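# Slide an orange into a foam net sleeve

## Task

Put the orange inside the foam net sleeve without pulling on the net so hard that it tears, since a torn net costs score.

## Robot and tools

Robot: two arms, left_arm and right_arm, each with a two-finger parallel gripper and a wrist camera. In the scene frame the origin sits at table-top height midway between the nominal bases, +x points out over the table, +z up, and left_arm is on the +y side (arm names do not match image left/right). Calibrated bases: left_arm at (+0.016, +0.362, 0) m, right_arm at (+0.011, -0.329, 0) m, each yawed very slightly. A camera stand stands behind the arms.

Frames: every hand pose, velocity, target and wrist-camera pose an arm reports is in that arm's own base frame. Fixed cameras and the table use the scene frame. The gripper's fingers point along its +z and open and close along its y. end_effector_position is the point between the pads, about 1 cm behind the tips. Reported poses can be off by a few centimetres, more at long reach.

The 14-number row: one flat list covering both arms. Numbers 1-7 are left_arm: dx, dy, dz, rx, ry, rz, opening; numbers 8-14 are the same for right_arm. All lie in [-1, 1]. The six pose numbers are an offset (not a pose) from that arm's current Hand target, along that arm's base axes; 1.0 equals 0.6 m for dx/dy/dz and 180 degrees for rotation; rx, ry, rz form one rotation vector, turning about the Hand target's position. A translation longer than 1.0 may be scaled down along its direction. Opening is absolute: +1 fully open (0.094 m), -1 closed. To leave an arm still, send six zeros and its current opening; a 0 opening is a real command (half open).

execute_actions(actions, cameras): actions is a list of actions; each action is a table of up to 15 rows (one row per 1/30 s step, 0.5 s per action); a short table repeats its final row. Every row counts from the Hand target at the start of that action, not from the previous row, so repeating an offset in a new action moves further. Images return only when actions is empty or cameras names them (["all"], names, or [] for none). An empty list also reports the scene number.

move(target, speed, blend, opening_speed, grip_force, blocking, cameras): target is one 14-number row or a list of up to 15 rows, every row an offset from the same starting Hand targets (not chained). Each gripper follows a straight line, turning the short way. speed is m/s, 0.002 to 2.9, default 0.25 (rotation up to twice that in rad/s), one value or one per target. blend (m) rounds corners of a list; 0 stops at each. opening_speed (0.2 or more, scale units per second) closes fingers gradually; use it on something squashable. grip_force is newtons per pad, 10 to 50, one value or one per arm; it persists, and low values close slowly. blocking=false returns after about 0.5 s while motion continues. The whole move is capped at 10 s. The result adds a "move:" line: done, off_target, moving, held, fault, plus limits such as paced (pose clipped) or held (steps withheld). done means within 10 mm and 2 degrees; it does not tell you about contact. Paths ignore obstacles and the other arm; faster moves lag and overshoot more and hit harder.

wait(seconds 0-10, cameras): lets time run with the last commands held; a running move continues. stop(cameras): brakes a running move. zoom_image(camera, region [x0,y0,x1,y1] pixels, max 504x504): enlarges part of the newest image from cam_high, cam_low, cam_left_wrist or cam_right_wrist. read_manual(section): licence texts only. finished_scene(scene 1 or 2): ends the scene irreversibly; the orange must stay in the sleeve with the robot let go.

Results: end_effector_position (m) and end_effector_quat_wxyz per arm; Hand target (last commanded pose after clipping; next offsets count from it); Tool commands; grip_measured (finger opening on the -1..+1 scale, reads up to about 2.5 mm wide when empty and narrower than a squeezed object); Joint positions (last is opening in m); joint torques (include arm weight, noisy, joints 1-3 wrap at ±28 N m); Joint velocities, noted as within noise when still. Calls that ran actions list positions at some steps. Cameras: cam_high fixed, plus two wrist cameras, each 896x504; calibration is approximate.

Behaviour: orientation commands are clipped to 40 degrees from the measured one per step. Grippers often stop short or sag; check position and tilt after moves, resend the missing offset, and correct tilt. Small moves may not happen or may go sideways. Avoid paths near an arm's own base. An arm blocked by something keeps pushing until you command its target back past the gripper. Grip force jumps to the limit once squeeze passes about 20 N; release by commanding an opening well above grip_measured.

Avoid: tearing the net by hard pulling; dropping or flinging the orange; letting anything leave the table; slamming into the table or fixed objects; any contact between the arms or grippers (closing one gripper on the other's fingers counts); hot motors from long stretched holds or pushing at unreachable poses (MOTOR HOT at 75 °C, a fault fold at 90 °C). Loose objects may occasionally get a small push.

Each tool is called after ">>>" in YAML: its name, and indented under it one key for each argument.

## Session

>>> execute_actions:
  actions: []

Scene clock: 0.00 s.
left_arm: end_effector_position=(+0.2515, -0.2675, +0.0814) grip_measured=-0.987 end_effector_quat_wxyz=(+0.261, +0.084, +0.764, -0.584) | right_arm: end_effector_position=(+0.2617, +0.3377, +0.0855) grip_measured=-0.982 end_effector_quat_wxyz=(-0.628, +0.703, -0.324, -0.071)
Joint positions: left_arm=[-0.483 1.781 0.286 1.24 0.761 -0.863 0.001] | right_arm=[0.701 1.859 0.48 1.144 -0.538 -1.148 0.001]
Joint velocities: within noise
Joint torques (N m): no reading
Heat: left arm: 27 °C; right arm: 24 °C.
Hand target: left_arm +0.2537, -0.2684, +0.0871; +0.269, +0.089, +0.759, -0.586 | right_arm +0.2628, +0.3377, +0.0863; -0.628, +0.703, -0.325, -0.070
Tool commands: left_gripper/opening=-1.0 right_gripper/opening=-1.0

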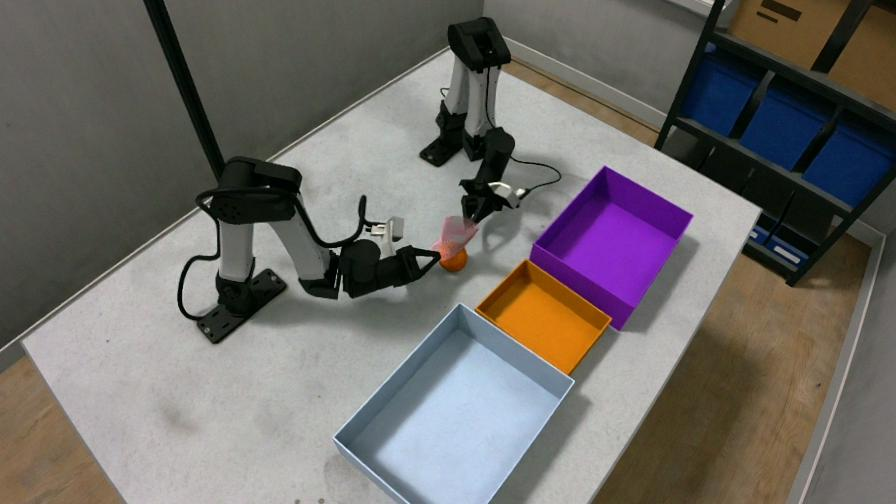

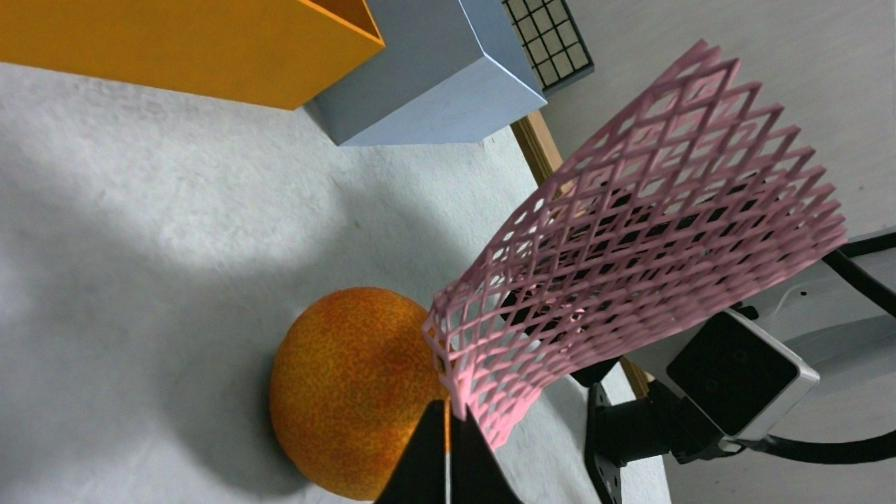

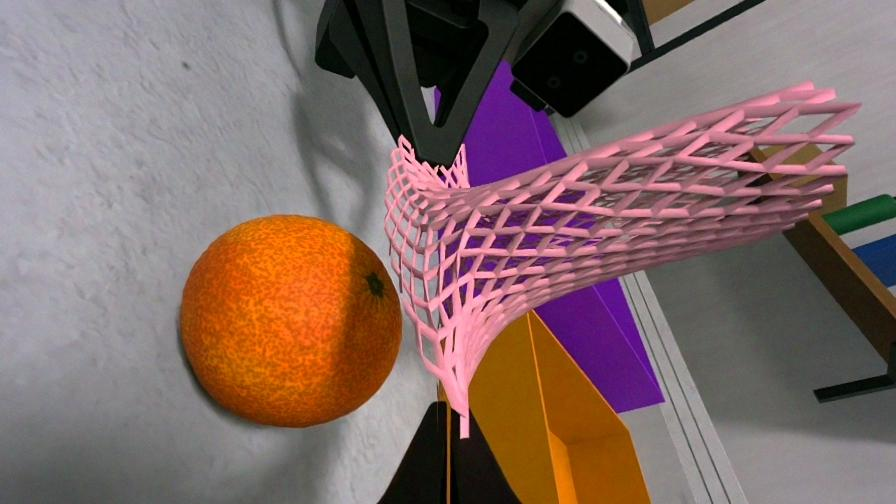

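>>> zoom_image:
  camera: "cam_high"
  region: [390, 190, 530, 290]

>>> zoom_image:
  camera: "cam_left_wrist"
  region: [400, 30, 880, 460]

>>> zoom_image:
  camera: "cam_right_wrist"
  region: [370, 60, 870, 450]

Scaled by 3.600.

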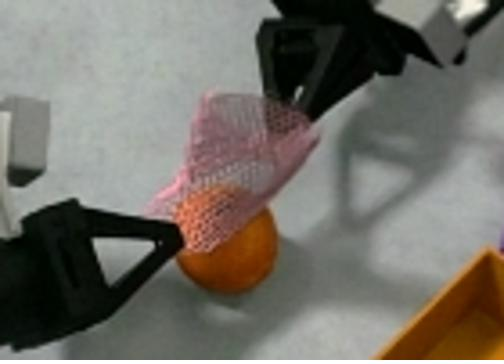

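Scaled by 1.050.

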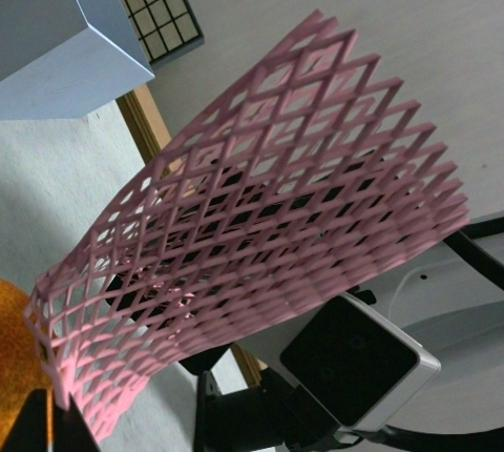

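Scaled by 1.008.

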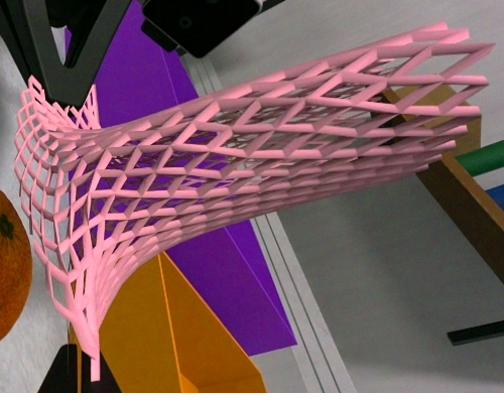

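>>> move:
  target: [0,0,-0.02,0.16,0.051,0,-1, 0,0,-0.02,-0.159,0.052,0,-1]
  speed: 0.12
  cameras: ["all"]

Scene clock: 11.73 s.
left_arm: end_effector_position=(+0.2470, -0.2667, +0.0655) grip_measured=-0.987 end_effector_quat_wxyz=(+0.162, +0.101, +0.901, -0.390) | right_arm: end_effector_position=(+0.2583, +0.3384, +0.0699) grip_measured=-0.982 end_effector_quat_wxyz=(-0.411, +0.826, -0.381, -0.059)
Joint positions: left_arm=[-0.584 1.475 0.627 0.015 0.519 -0.565 0.001] | right_arm=[0.766 1.663 0.833 0.046 -0.382 -1.351 0.001]
Joint torques (N m): left_arm=[-0.35 -5.97 7.87 1.43 -0.13 0.2] | right_arm=[0.25 -7.91 8.01 1.37 0.31 0.04]
Heat: left arm: 28 °C; right arm: 27 °C.
Hand target: left_arm +0.2538, -0.2685, +0.0751; +0.178, +0.106, +0.900, -0.385 | right_arm +0.2628, +0.3377, +0.0742; -0.407, +0.829, -0.382, -0.044
Off the commanded pose: left_arm 0.012 m, 2 deg | right_arm 0.006 m, 2 deg.
move: off_target (left_arm)
camera_calibration:
cam_left_wrist: T_world_to_cam=[[-0.317047, -0.671521, 0.669732, -0.142571], [-0.93103, 0.354941, -0.084855, 0.372182], [-0.180733, -0.650443, -0.737739, 0.00893015], [0, 0, 0, 1]] pos_world=[0.302925, -0.222034, 0.133654]
cam_right_wrist: T_world_to_cam=[[0.678626, 0.357643, 0.641528, -0.341828], [0.536783, -0.837673, -0.100833, 0.192116], [0.501328, 0.41279, -0.760443, -0.126107], [0, 0, 0, 1]] pos_world=[0.192069, 0.335238, 0.142767]

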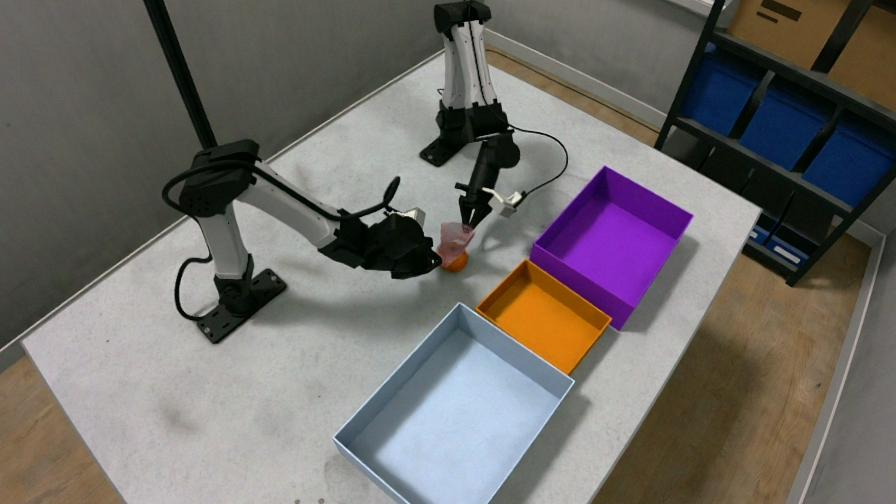

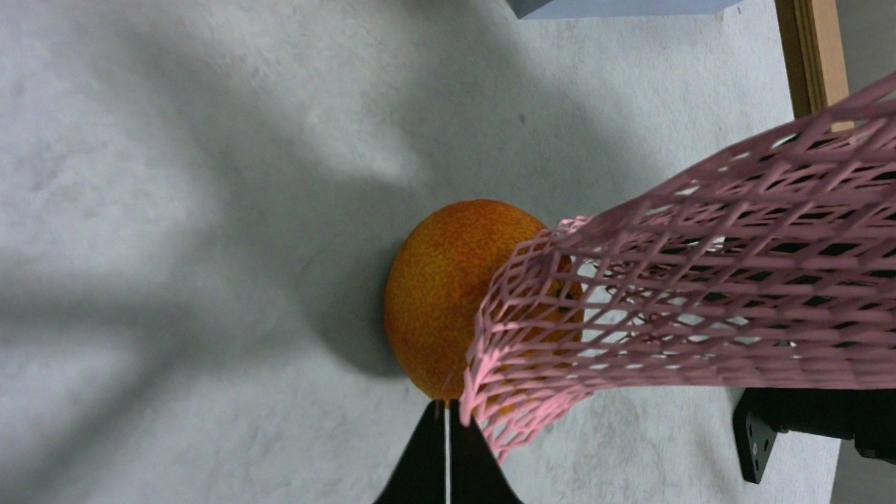

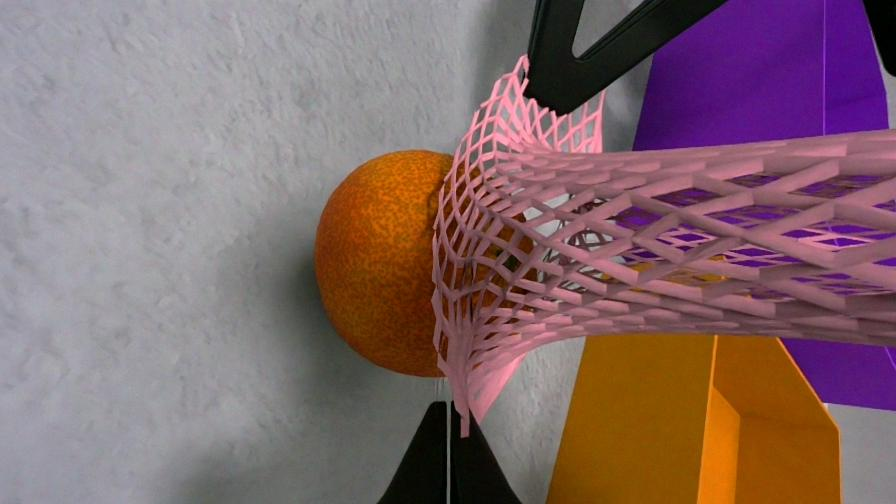

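>>> move:
  target: [0.02,-0.005,-0.033,0,0,0,-1, 0.008,0.005,-0.04,0,0,0,-1]
  speed: 0.06
  cameras: ["all"]

Scene clock: 15.47 s.
left_arm: end_effector_position=(+0.2529, -0.2694, +0.0488) grip_measured=-0.988 end_effector_quat_wxyz=(+0.160, +0.104, +0.903, -0.386) | right_arm: end_effector_position=(+0.2657, +0.3454, +0.0613) grip_measured=-0.982 end_effector_quat_wxyz=(-0.421, +0.824, -0.375, -0.054)
Joint positions: left_arm=[-0.581 1.553 0.627 0.078 0.519 -0.551 0.001] | right_arm=[0.766 1.716 0.833 0.124 -0.381 -1.355 0.001]
Joint torques (N m): left_arm=[0.69 -4.33 7.65 1.7 -0.02 0.2] | right_arm=[-0.08 -6.04 5.59 1.61 0.25 0.02]
Heat: left arm: 29 °C; right arm: 27 °C.
Hand target: left_arm +0.2658, -0.2714, +0.0553; +0.178, +0.106, +0.900, -0.384 | right_arm +0.2676, +0.3407, +0.0502; -0.407, +0.829, -0.382, -0.044
Off the commanded pose: left_arm 0.015 m, 2 deg | right_arm 0.012 m, 2 deg.
move: off_target (left_arm, right_arm)
camera_calibration:
cam_left_wrist: T_world_to_cam=[[-0.319563, -0.677173, 0.662809, -0.131899], [-0.929077, 0.361419, -0.0786887, 0.378155], [-0.186266, -0.640947, -0.744642, 0.000250439], [0, 0, 0, 1]] pos_world=[0.309231, -0.225831, 0.117367]
cam_right_wrist: T_world_to_cam=[[0.664701, 0.348429, 0.660886, -0.338234], [0.540249, -0.835171, -0.103052, 0.191503], [0.516047, 0.425542, -0.743377, -0.148627], [0, 0, 0, 1]] pos_world=[0.198063, 0.341035, 0.132783]

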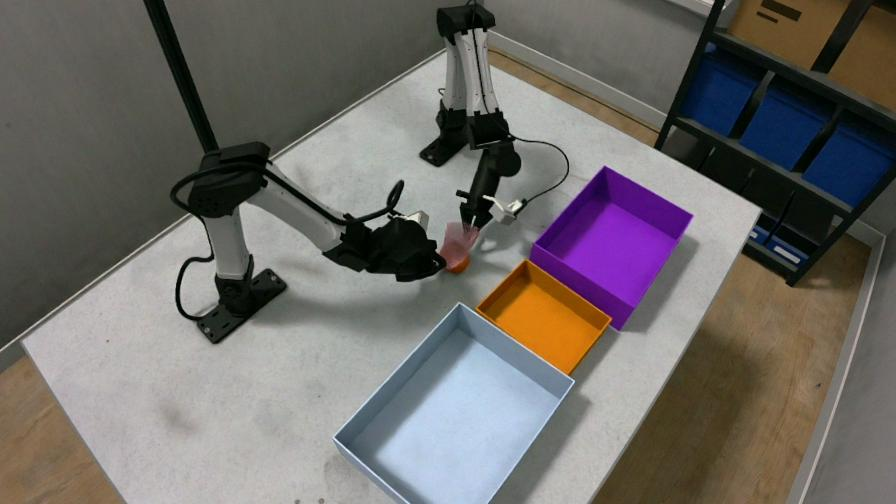

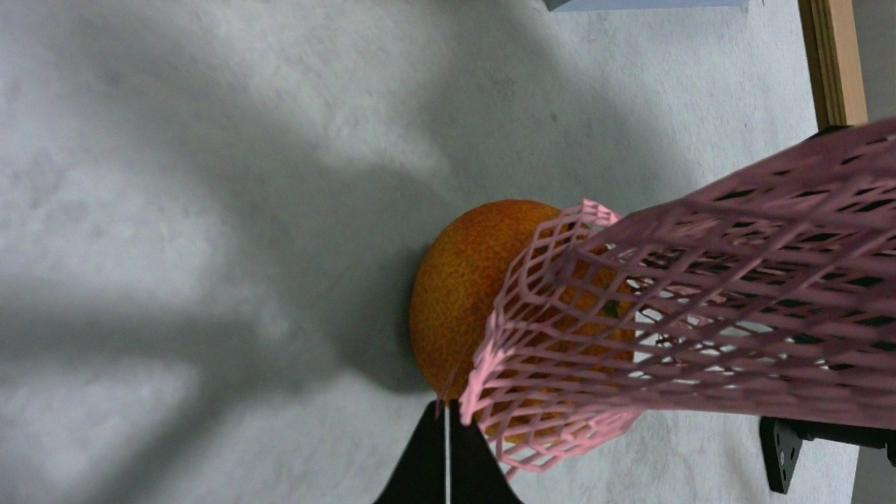

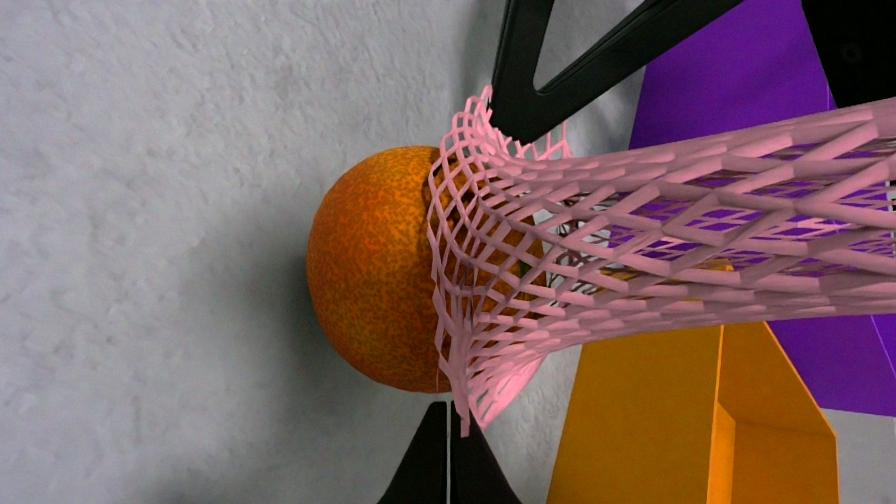

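>>> move:
  target: [0.013,0,-0.025,0,0,0,-1, 0,-0.005,-0.035,0,0,0,-1]
  speed: 0.06
  cameras: ["all"]

Scene clock: 17.07 s.
left_arm: end_effector_position=(+0.2627, -0.2690, +0.0351) grip_measured=-0.988 end_effector_quat_wxyz=(+0.164, +0.103, +0.903, -0.384) | right_arm: end_effector_position=(+0.2705, +0.3494, +0.0516) grip_measured=-0.982 end_effector_quat_wxyz=(-0.437, +0.820, -0.368, -0.047)
Joint positions: left_arm=[-0.565 1.623 0.627 0.148 0.52 -0.539 0.001] | right_arm=[0.765 1.761 0.806 0.233 -0.381 -1.359 0.001]
Joint torques (N m): left_arm=[0.65 -4.49 7.32 1.72 0.08 0.22] | right_arm=[-0.57 -5.82 4.03 1.53 0.2 0]
Heat: left arm: 30 °C; right arm: 27 °C.
Hand target: left_arm +0.2736, -0.2714, +0.0402; +0.178, +0.106, +0.900, -0.384 | right_arm +0.2677, +0.3377, +0.0293; -0.407, +0.829, -0.382, -0.044
Off the commanded pose: left_arm 0.012 m, 2 deg | right_arm 0.025 m, 4 deg.
move: off_target (left_arm, right_arm)
camera_calibration:
cam_left_wrist: T_world_to_cam=[[-0.320173, -0.680719, 0.658871, -0.120096], [-0.930862, 0.355279, -0.0852846, 0.385035], [-0.176028, -0.640623, -0.747406, -0.0104124], [0, 0, 0, 1]] pos_world=[0.31813, -0.225217, 0.104183]
cam_right_wrist: T_world_to_cam=[[0.644127, 0.333189, 0.688539, -0.326921], [0.544721, -0.831751, -0.107096, 0.189075], [0.53701, 0.444045, -0.717248, -0.173496], [0, 0, 0, 1]] pos_world=[0.200755, 0.34323, 0.120907]

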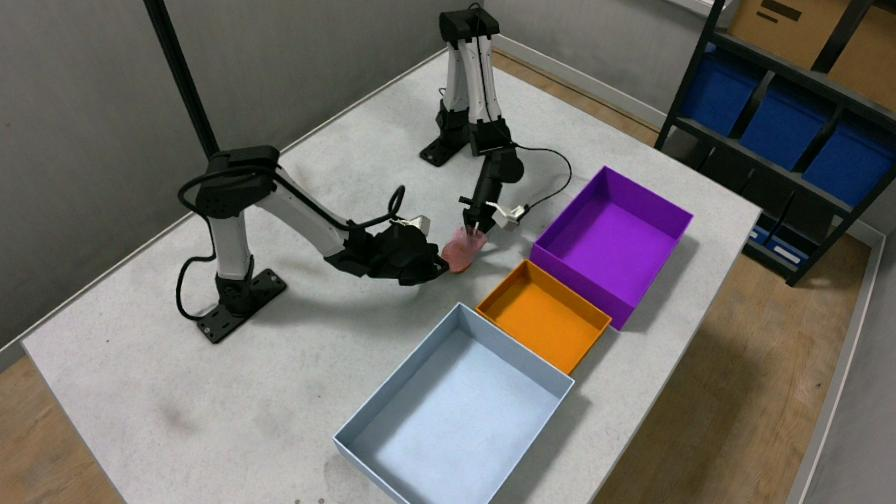

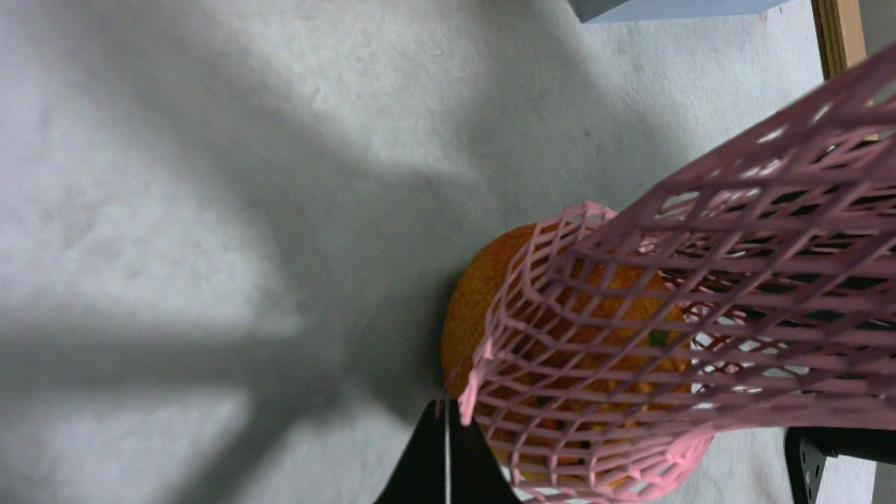

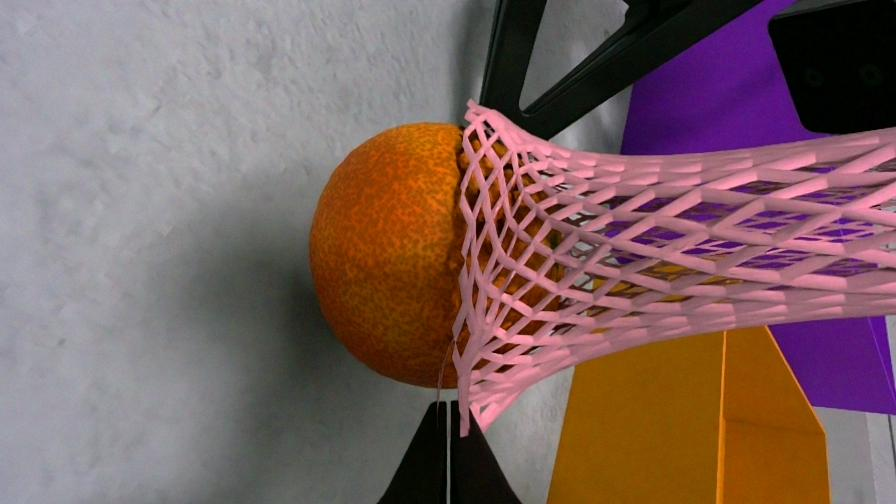

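>>> zoom_image:
  camera: "cam_right_wrist"
  region: [300, 80, 700, 460]

>>> zoom_image:
  camera: "cam_left_wrist"
  region: [400, 180, 760, 504]

>>> zoom_image:
  camera: "cam_high"
  region: [410, 200, 530, 290]

Scaled by 1.260.

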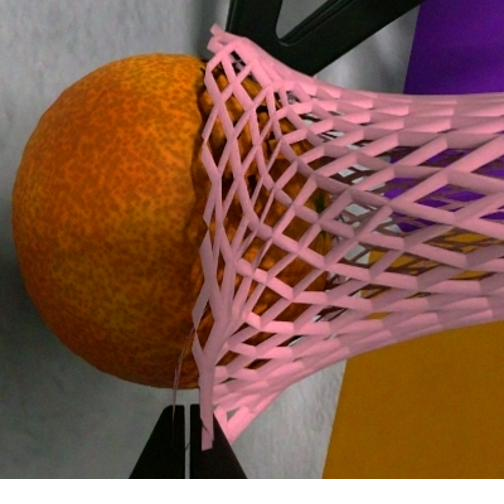

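Scaled by 1.400.

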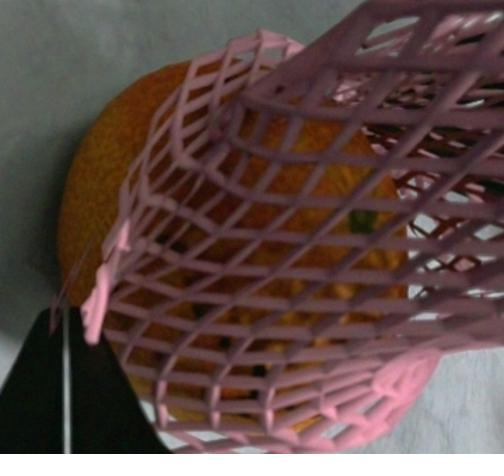

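Scaled by 4.200.

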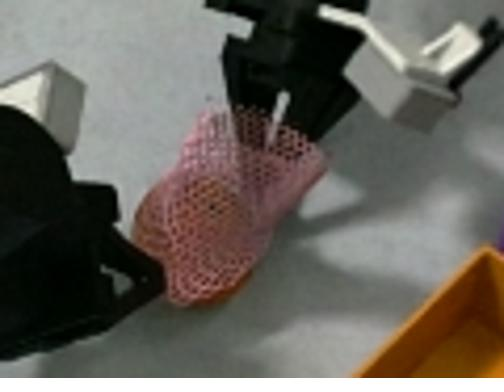

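>>> move:
  target: [-0.018,0.006,0,0,0,0,-1, -0.018,-0.003,0,0,0,0,-1]
  speed: 0.05
  cameras: ["all"]

Scene clock: 20.80 s.
left_arm: end_effector_position=(+0.2647, -0.2703, +0.0388) grip_measured=-0.988 end_effector_quat_wxyz=(+0.171, +0.105, +0.900, -0.387) | right_arm: end_effector_position=(+0.2645, +0.3440, +0.0417) grip_measured=-0.982 end_effector_quat_wxyz=(-0.430, +0.822, -0.371, -0.044)
Joint positions: left_arm=[-0.565 1.617 0.627 0.159 0.52 -0.539 0.001] | right_arm=[0.771 1.761 0.769 0.256 -0.367 -1.359 0.001]
Joint torques (N m): left_arm=[-0.17 -7.34 3.99 1.69 0.01 0.11] | right_arm=[0.62 -7.97 3.49 1.42 0.19 0.13]
Heat: left arm: 30 °C; right arm: 27 °C.
Hand target: left_arm +0.2628, -0.2678, +0.0403; +0.178, +0.106, +0.900, -0.384 | right_arm +0.2569, +0.3360, +0.0293; -0.407, +0.829, -0.382, -0.044
Off the commanded pose: left_arm 0.003 m, 1 deg | right_arm 0.017 m, 3 deg.
move: off_target (right_arm)
camera_calibration:
cam_left_wrist: T_world_to_cam=[[-0.329492, -0.674832, 0.660331, -0.118782], [-0.92955, 0.354414, -0.10163, 0.387611], [-0.165448, -0.647297, -0.744066, -0.0128146], [0, 0, 0, 1]] pos_world=[0.319046, -0.225827, 0.108293]
cam_right_wrist: T_world_to_cam=[[0.648059, 0.341247, 0.680859, -0.31788], [0.540548, -0.835867, -0.0955696, 0.188804], [0.536495, 0.429972, -0.726152, -0.169648], [0, 0, 0, 1]] pos_world=[0.194962, 0.339234, 0.111285]

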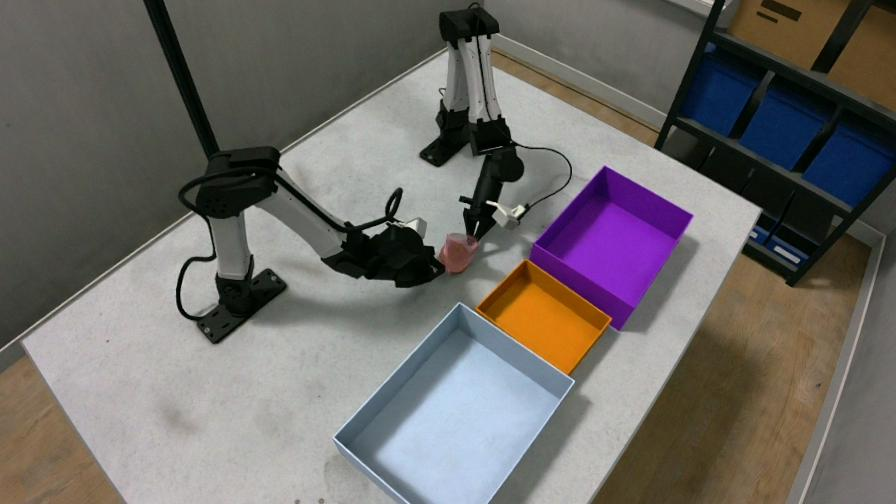

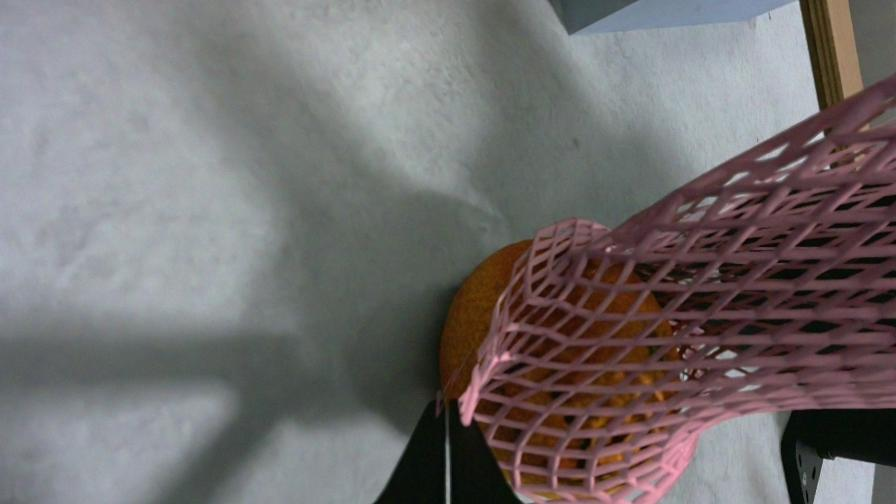

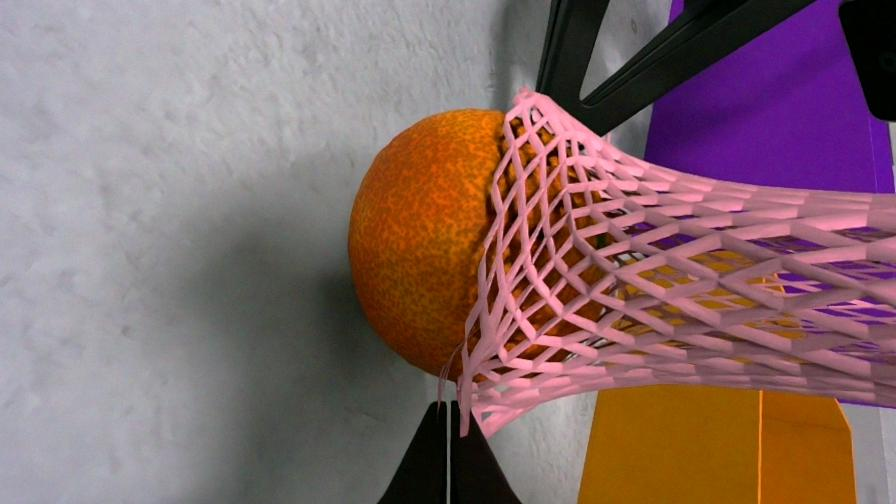

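>>> move:
  target: [-0.02,-0.003,-0.03,0,0,0,-1, -0.02,0,-0.02,0,0,0,-1]
  speed: 0.05
  cameras: ["all"]

Scene clock: 22.80 s.
left_arm: end_effector_position=(+0.2539, -0.2741, +0.0332) grip_measured=-0.988 end_effector_quat_wxyz=(+0.184, +0.116, +0.891, -0.398) | right_arm: end_effector_position=(+0.2530, +0.3438, +0.0331) grip_measured=-0.982 end_effector_quat_wxyz=(-0.432, +0.822, -0.368, -0.040)
Joint positions: left_arm=[-0.592 1.617 0.556 0.275 0.514 -0.551 0.001] | right_arm=[0.799 1.761 0.714 0.325 -0.342 -1.345 0.001]
Joint torques (N m): left_arm=[-0.49 -4.3 3.77 1.73 -0.16 -0.05] | right_arm=[0.65 -6.64 3.67 1.54 0.25 0.31]
Heat: left arm: 30 °C; right arm: 27 °C.
Hand target: left_arm +0.2507, -0.2696, +0.0222; +0.178, +0.106, +0.900, -0.385 | right_arm +0.2448, +0.3359, +0.0172; -0.407, +0.829, -0.382, -0.044
Off the commanded pose: left_arm 0.012 m, 2 deg | right_arm 0.019 m, 3 deg.
move: off_target (left_arm, right_arm)
camera_calibration:
cam_left_wrist: T_world_to_cam=[[-0.361456, -0.652992, 0.665546, -0.107188], [-0.919964, 0.365915, -0.140616, 0.380476], [-0.151712, -0.663105, -0.732991, -0.0295063], [0, 0, 0, 1]] pos_world=[0.306804, -0.228781, 0.103212]
cam_right_wrist: T_world_to_cam=[[0.639974, 0.341057, 0.688559, -0.302744], [0.542628, -0.83506, -0.0907182, 0.193029], [0.544048, 0.431689, -0.719483, -0.172325], [0, 0, 0, 1]] pos_world=[0.182758, 0.338834, 0.101984]

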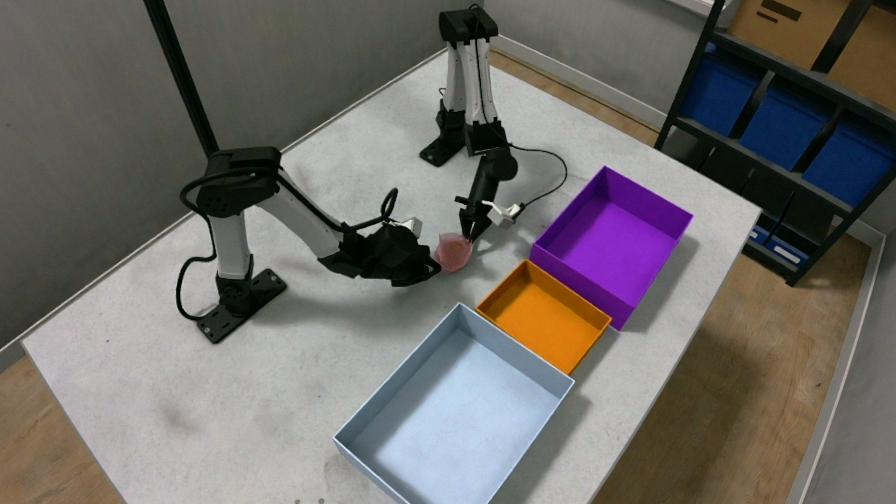

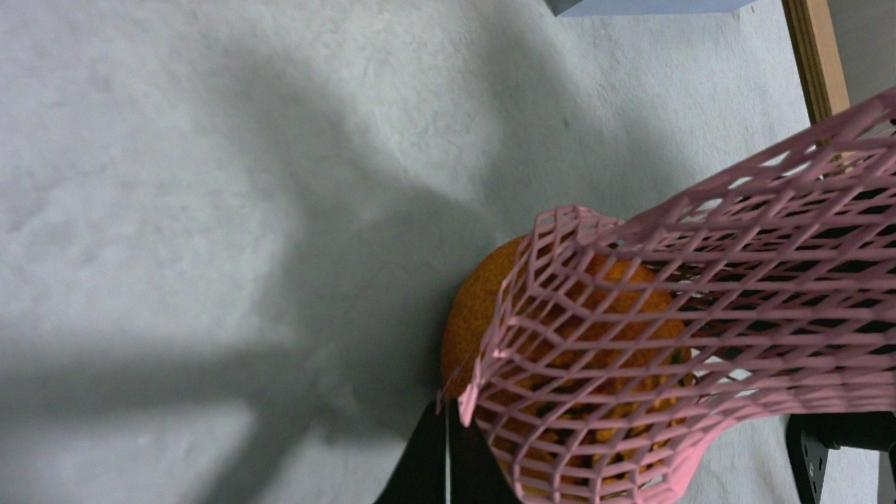

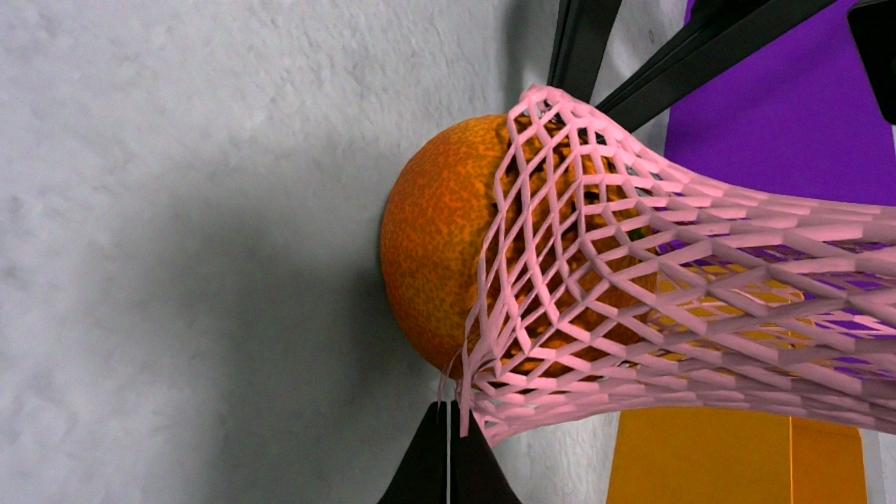

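>>> move:
  target: [0,0,-0.03,0,0,0,-1, 0,0,-0.03,0,0,0,-1]
  speed: 0.05
  cameras: ["all"]

Scene clock: 24.73 s.
left_arm: end_effector_position=(+0.2559, -0.2753, +0.0182) grip_measured=-0.988 end_effector_quat_wxyz=(+0.189, +0.116, +0.889, -0.401) | right_arm: end_effector_position=(+0.2536, +0.3461, +0.0224) grip_measured=-0.982 end_effector_quat_wxyz=(-0.441, +0.820, -0.364, -0.038)
Joint positions: left_arm=[-0.592 1.688 0.531 0.385 0.514 -0.553 0.001] | right_arm=[0.802 1.809 0.691 0.416 -0.341 -1.344 0.001]
Joint torques (N m): left_arm=[-0.49 -4.12 3.41 1.63 -0.18 0] | right_arm=[0.34 -5.37 3.3 1.42 0.15 0.24]
Heat: left arm: 30 °C; right arm: 27 °C.
Hand target: left_arm +0.2507, -0.2696, +0.0042; +0.178, +0.106, +0.900, -0.385 | right_arm +0.2449, +0.3358, -0.0008; -0.407, +0.829, -0.382, -0.044
Off the commanded pose: left_arm 0.016 m, 3 deg | right_arm 0.027 m, 5 deg.
move: off_target (left_arm, right_arm)
camera_calibration:
cam_left_wrist: T_world_to_cam=[[-0.366927, -0.648285, 0.667152, -0.0946773], [-0.919126, 0.363226, -0.152556, 0.37991], [-0.143427, -0.669174, -0.729133, -0.0448539], [0, 0, 0, 1]] pos_world=[0.308013, -0.229386, 0.0884172]
cam_right_wrist: T_world_to_cam=[[0.630032, 0.331715, 0.702157, -0.29108], [0.545164, -0.832848, -0.0957087, 0.192359], [0.553042, 0.443091, -0.70556, -0.187927], [0, 0, 0, 1]] pos_world=[0.182454, 0.34003, 0.0902003]

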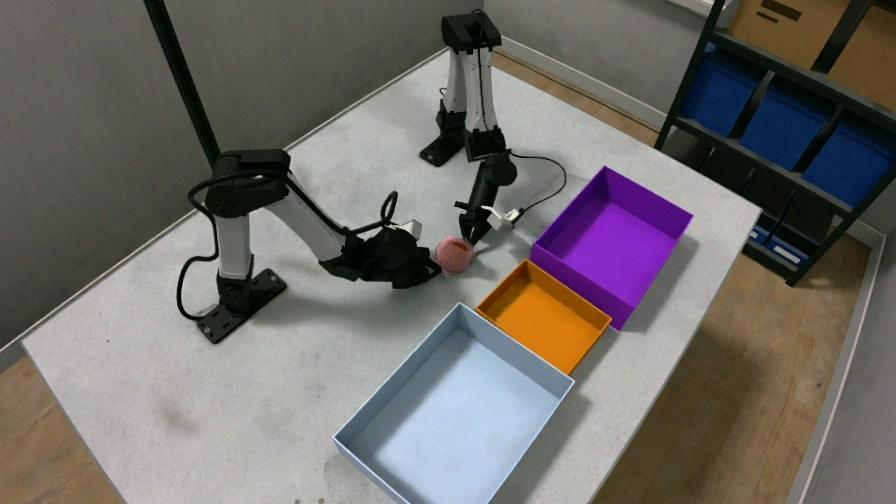

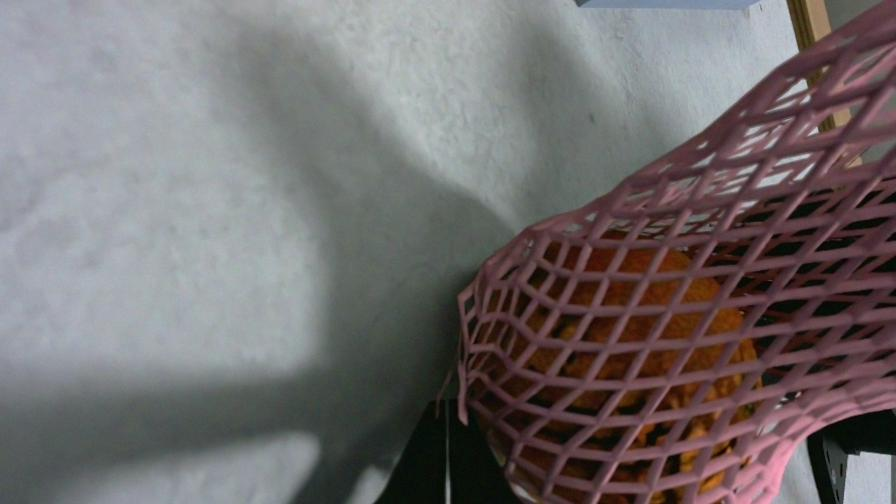

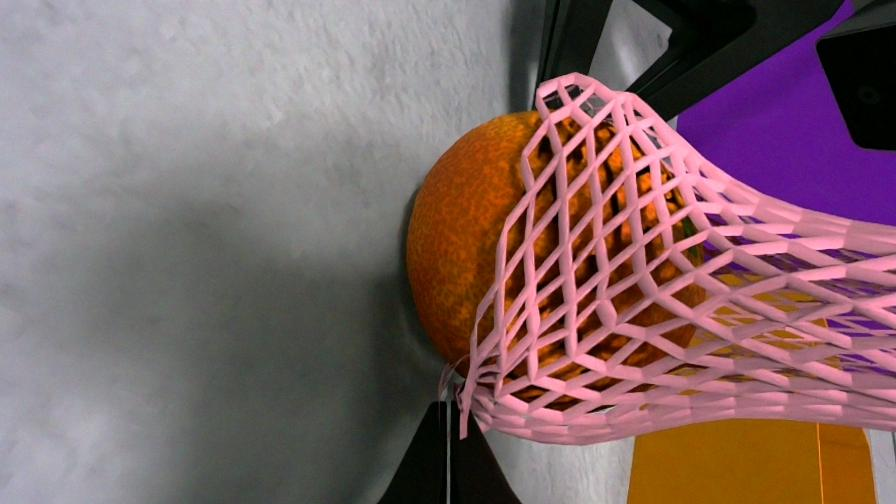

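>>> move:
  target: [0,0,-0.015,0,-0.07,0,-1, 0,0,-0.02,0,-0.07,0,-1]
  speed: 0.05
  cameras: ["all"]

Scene clock: 28.63 s.
left_arm: end_effector_position=(+0.2539, -0.2781, +0.0111) grip_measured=-0.988 end_effector_quat_wxyz=(+0.282, +0.152, +0.861, -0.395) | right_arm: end_effector_position=(+0.2502, +0.3485, +0.0124) grip_measured=-0.982 end_effector_quat_wxyz=(-0.484, +0.813, -0.323, +0.043)
Joint positions: left_arm=[-0.651 1.758 0.395 0.751 0.398 -0.51 0.001] | right_arm=[0.867 1.878 0.571 0.736 -0.201 -1.409 0.001]
Joint torques (N m): left_arm=[-0.27 -3.85 2.73 1.76 -0.35 0.22] | right_arm=[0.28 -4.94 2.58 1.56 0.34 0.07]
Heat: left arm: 30 °C; right arm: 27 °C.
Hand target: left_arm +0.2508, -0.2696, -0.0047; +0.275, +0.148, +0.875, -0.370 | right_arm +0.2449, +0.3359, -0.0127; -0.446, +0.828, -0.335, +0.047
Off the commanded pose: left_arm 0.018 m, 3 deg | right_arm 0.029 m, 5 deg.
move: off_target (left_arm, right_arm)
camera_calibration:
cam_left_wrist: T_world_to_cam=[[-0.492687, -0.638529, 0.591219, -0.0569761], [-0.870125, 0.352154, -0.344776, 0.364567], [0.0119494, -0.684301, -0.729102, -0.0957587], [0, 0, 0, 1]] pos_world=[0.290291, -0.230292, 0.0895614]
cam_right_wrist: T_world_to_cam=[[0.481526, 0.309645, 0.81991, -0.239306], [0.545699, -0.837972, -0.00401739, 0.195776], [0.685818, 0.449358, -0.572479, -0.231165], [0, 0, 0, 1]] pos_world=[0.166934, 0.342031, 0.0646588]

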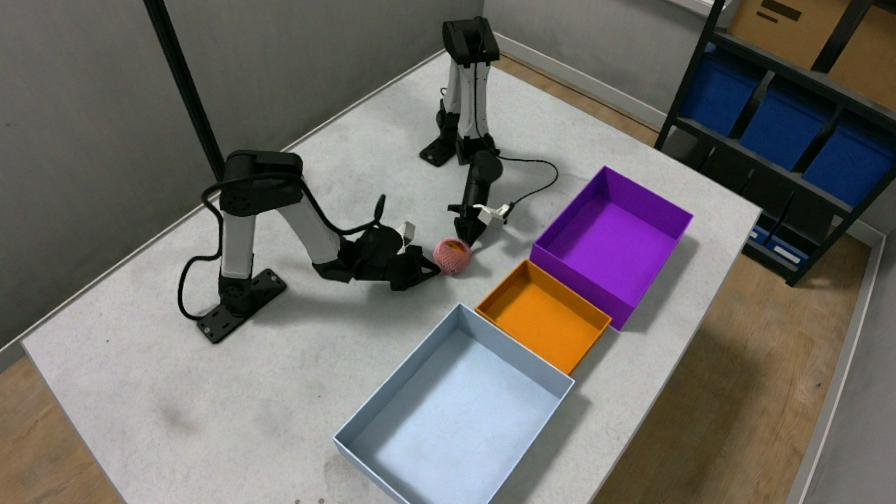

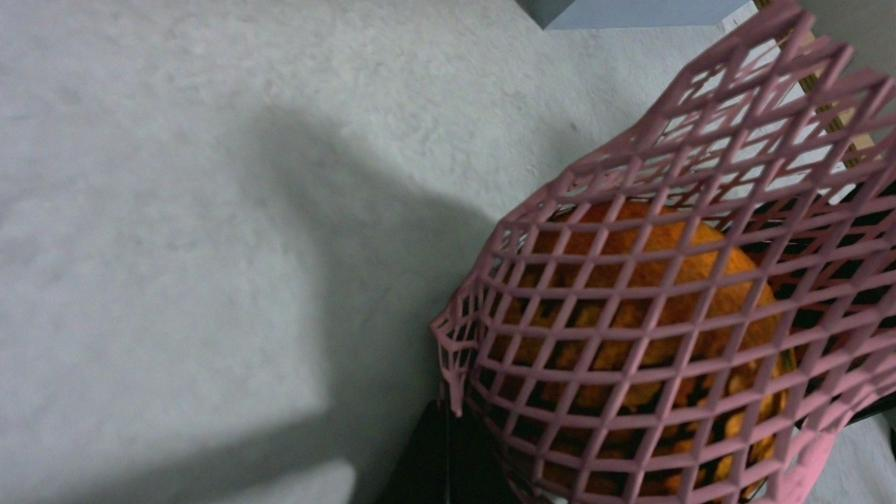

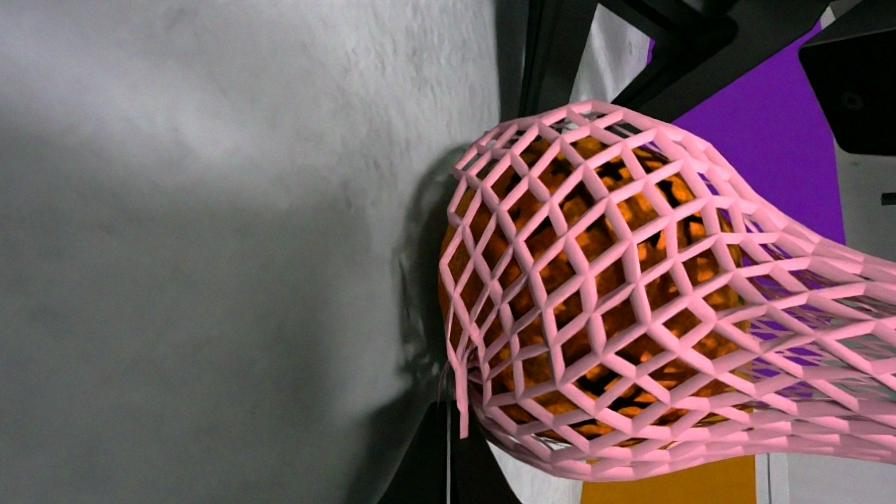

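>>> move:
  target: [0.005,-0.022,0.025,0,0,0,-1, 0.008,0.027,0.038,0,0,0,-1]
  speed: 0.05
  cameras: ["all"]

Scene clock: 30.63 s.
left_arm: end_effector_position=(+0.2510, -0.2816, +0.0085) grip_measured=-0.988 end_effector_quat_wxyz=(+0.276, +0.154, +0.870, -0.379) | right_arm: end_effector_position=(+0.2489, +0.3525, +0.0091) grip_measured=-0.982 end_effector_quat_wxyz=(-0.456, +0.826, -0.329, +0.043)
Joint positions: left_arm=[-0.682 1.743 0.414 0.688 0.356 -0.512 0.001] | right_arm=[0.887 1.864 0.621 0.614 -0.172 -1.41 0.001]
Joint torques (N m): left_arm=[-0.68 -6.68 5.6 1.5 -0.23 -0.03] | right_arm=[0.49 -8.64 5.75 1.41 0.26 0.21]
Heat: left arm: 30 °C; right arm: 27 °C.
Hand target: left_arm +0.2537, -0.2828, +0.0103; +0.275, +0.148, +0.875, -0.371 | right_arm +0.2497, +0.3521, +0.0101; -0.446, +0.828, -0.335, +0.047
Off the commanded pose: left_arm 0.004 m, 1 deg | right_arm 0.001 m, 2 deg.
move: done
camera_calibration:
cam_left_wrist: T_world_to_cam=[[-0.484874, -0.662049, 0.571479, -0.0676113], [-0.874543, 0.36074, -0.3241, 0.365784], [0.00841435, -0.656931, -0.753904, -0.0912468], [0, 0, 0, 1]] pos_world=[0.287879, -0.236658, 0.0883977]
cam_right_wrist: T_world_to_cam=[[0.502429, 0.35357, 0.789021, -0.257563], [0.543163, -0.839086, 0.0301316, 0.200533], [0.67271, 0.413428, -0.613627, -0.217712], [0, 0, 0, 1]] pos_world=[0.166942, 0.349339, 0.0635863]

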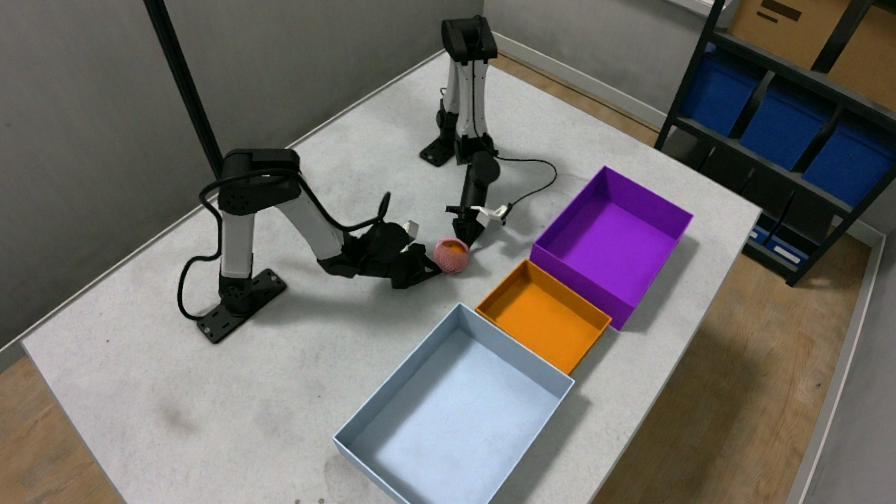

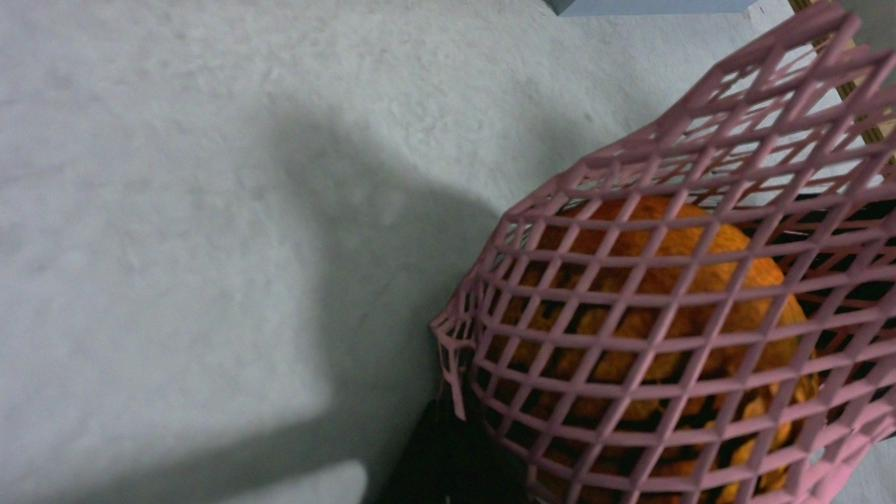

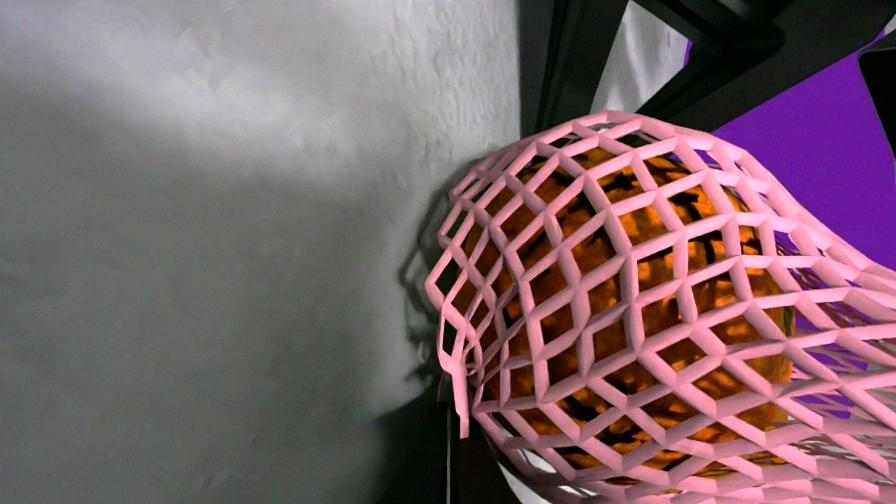

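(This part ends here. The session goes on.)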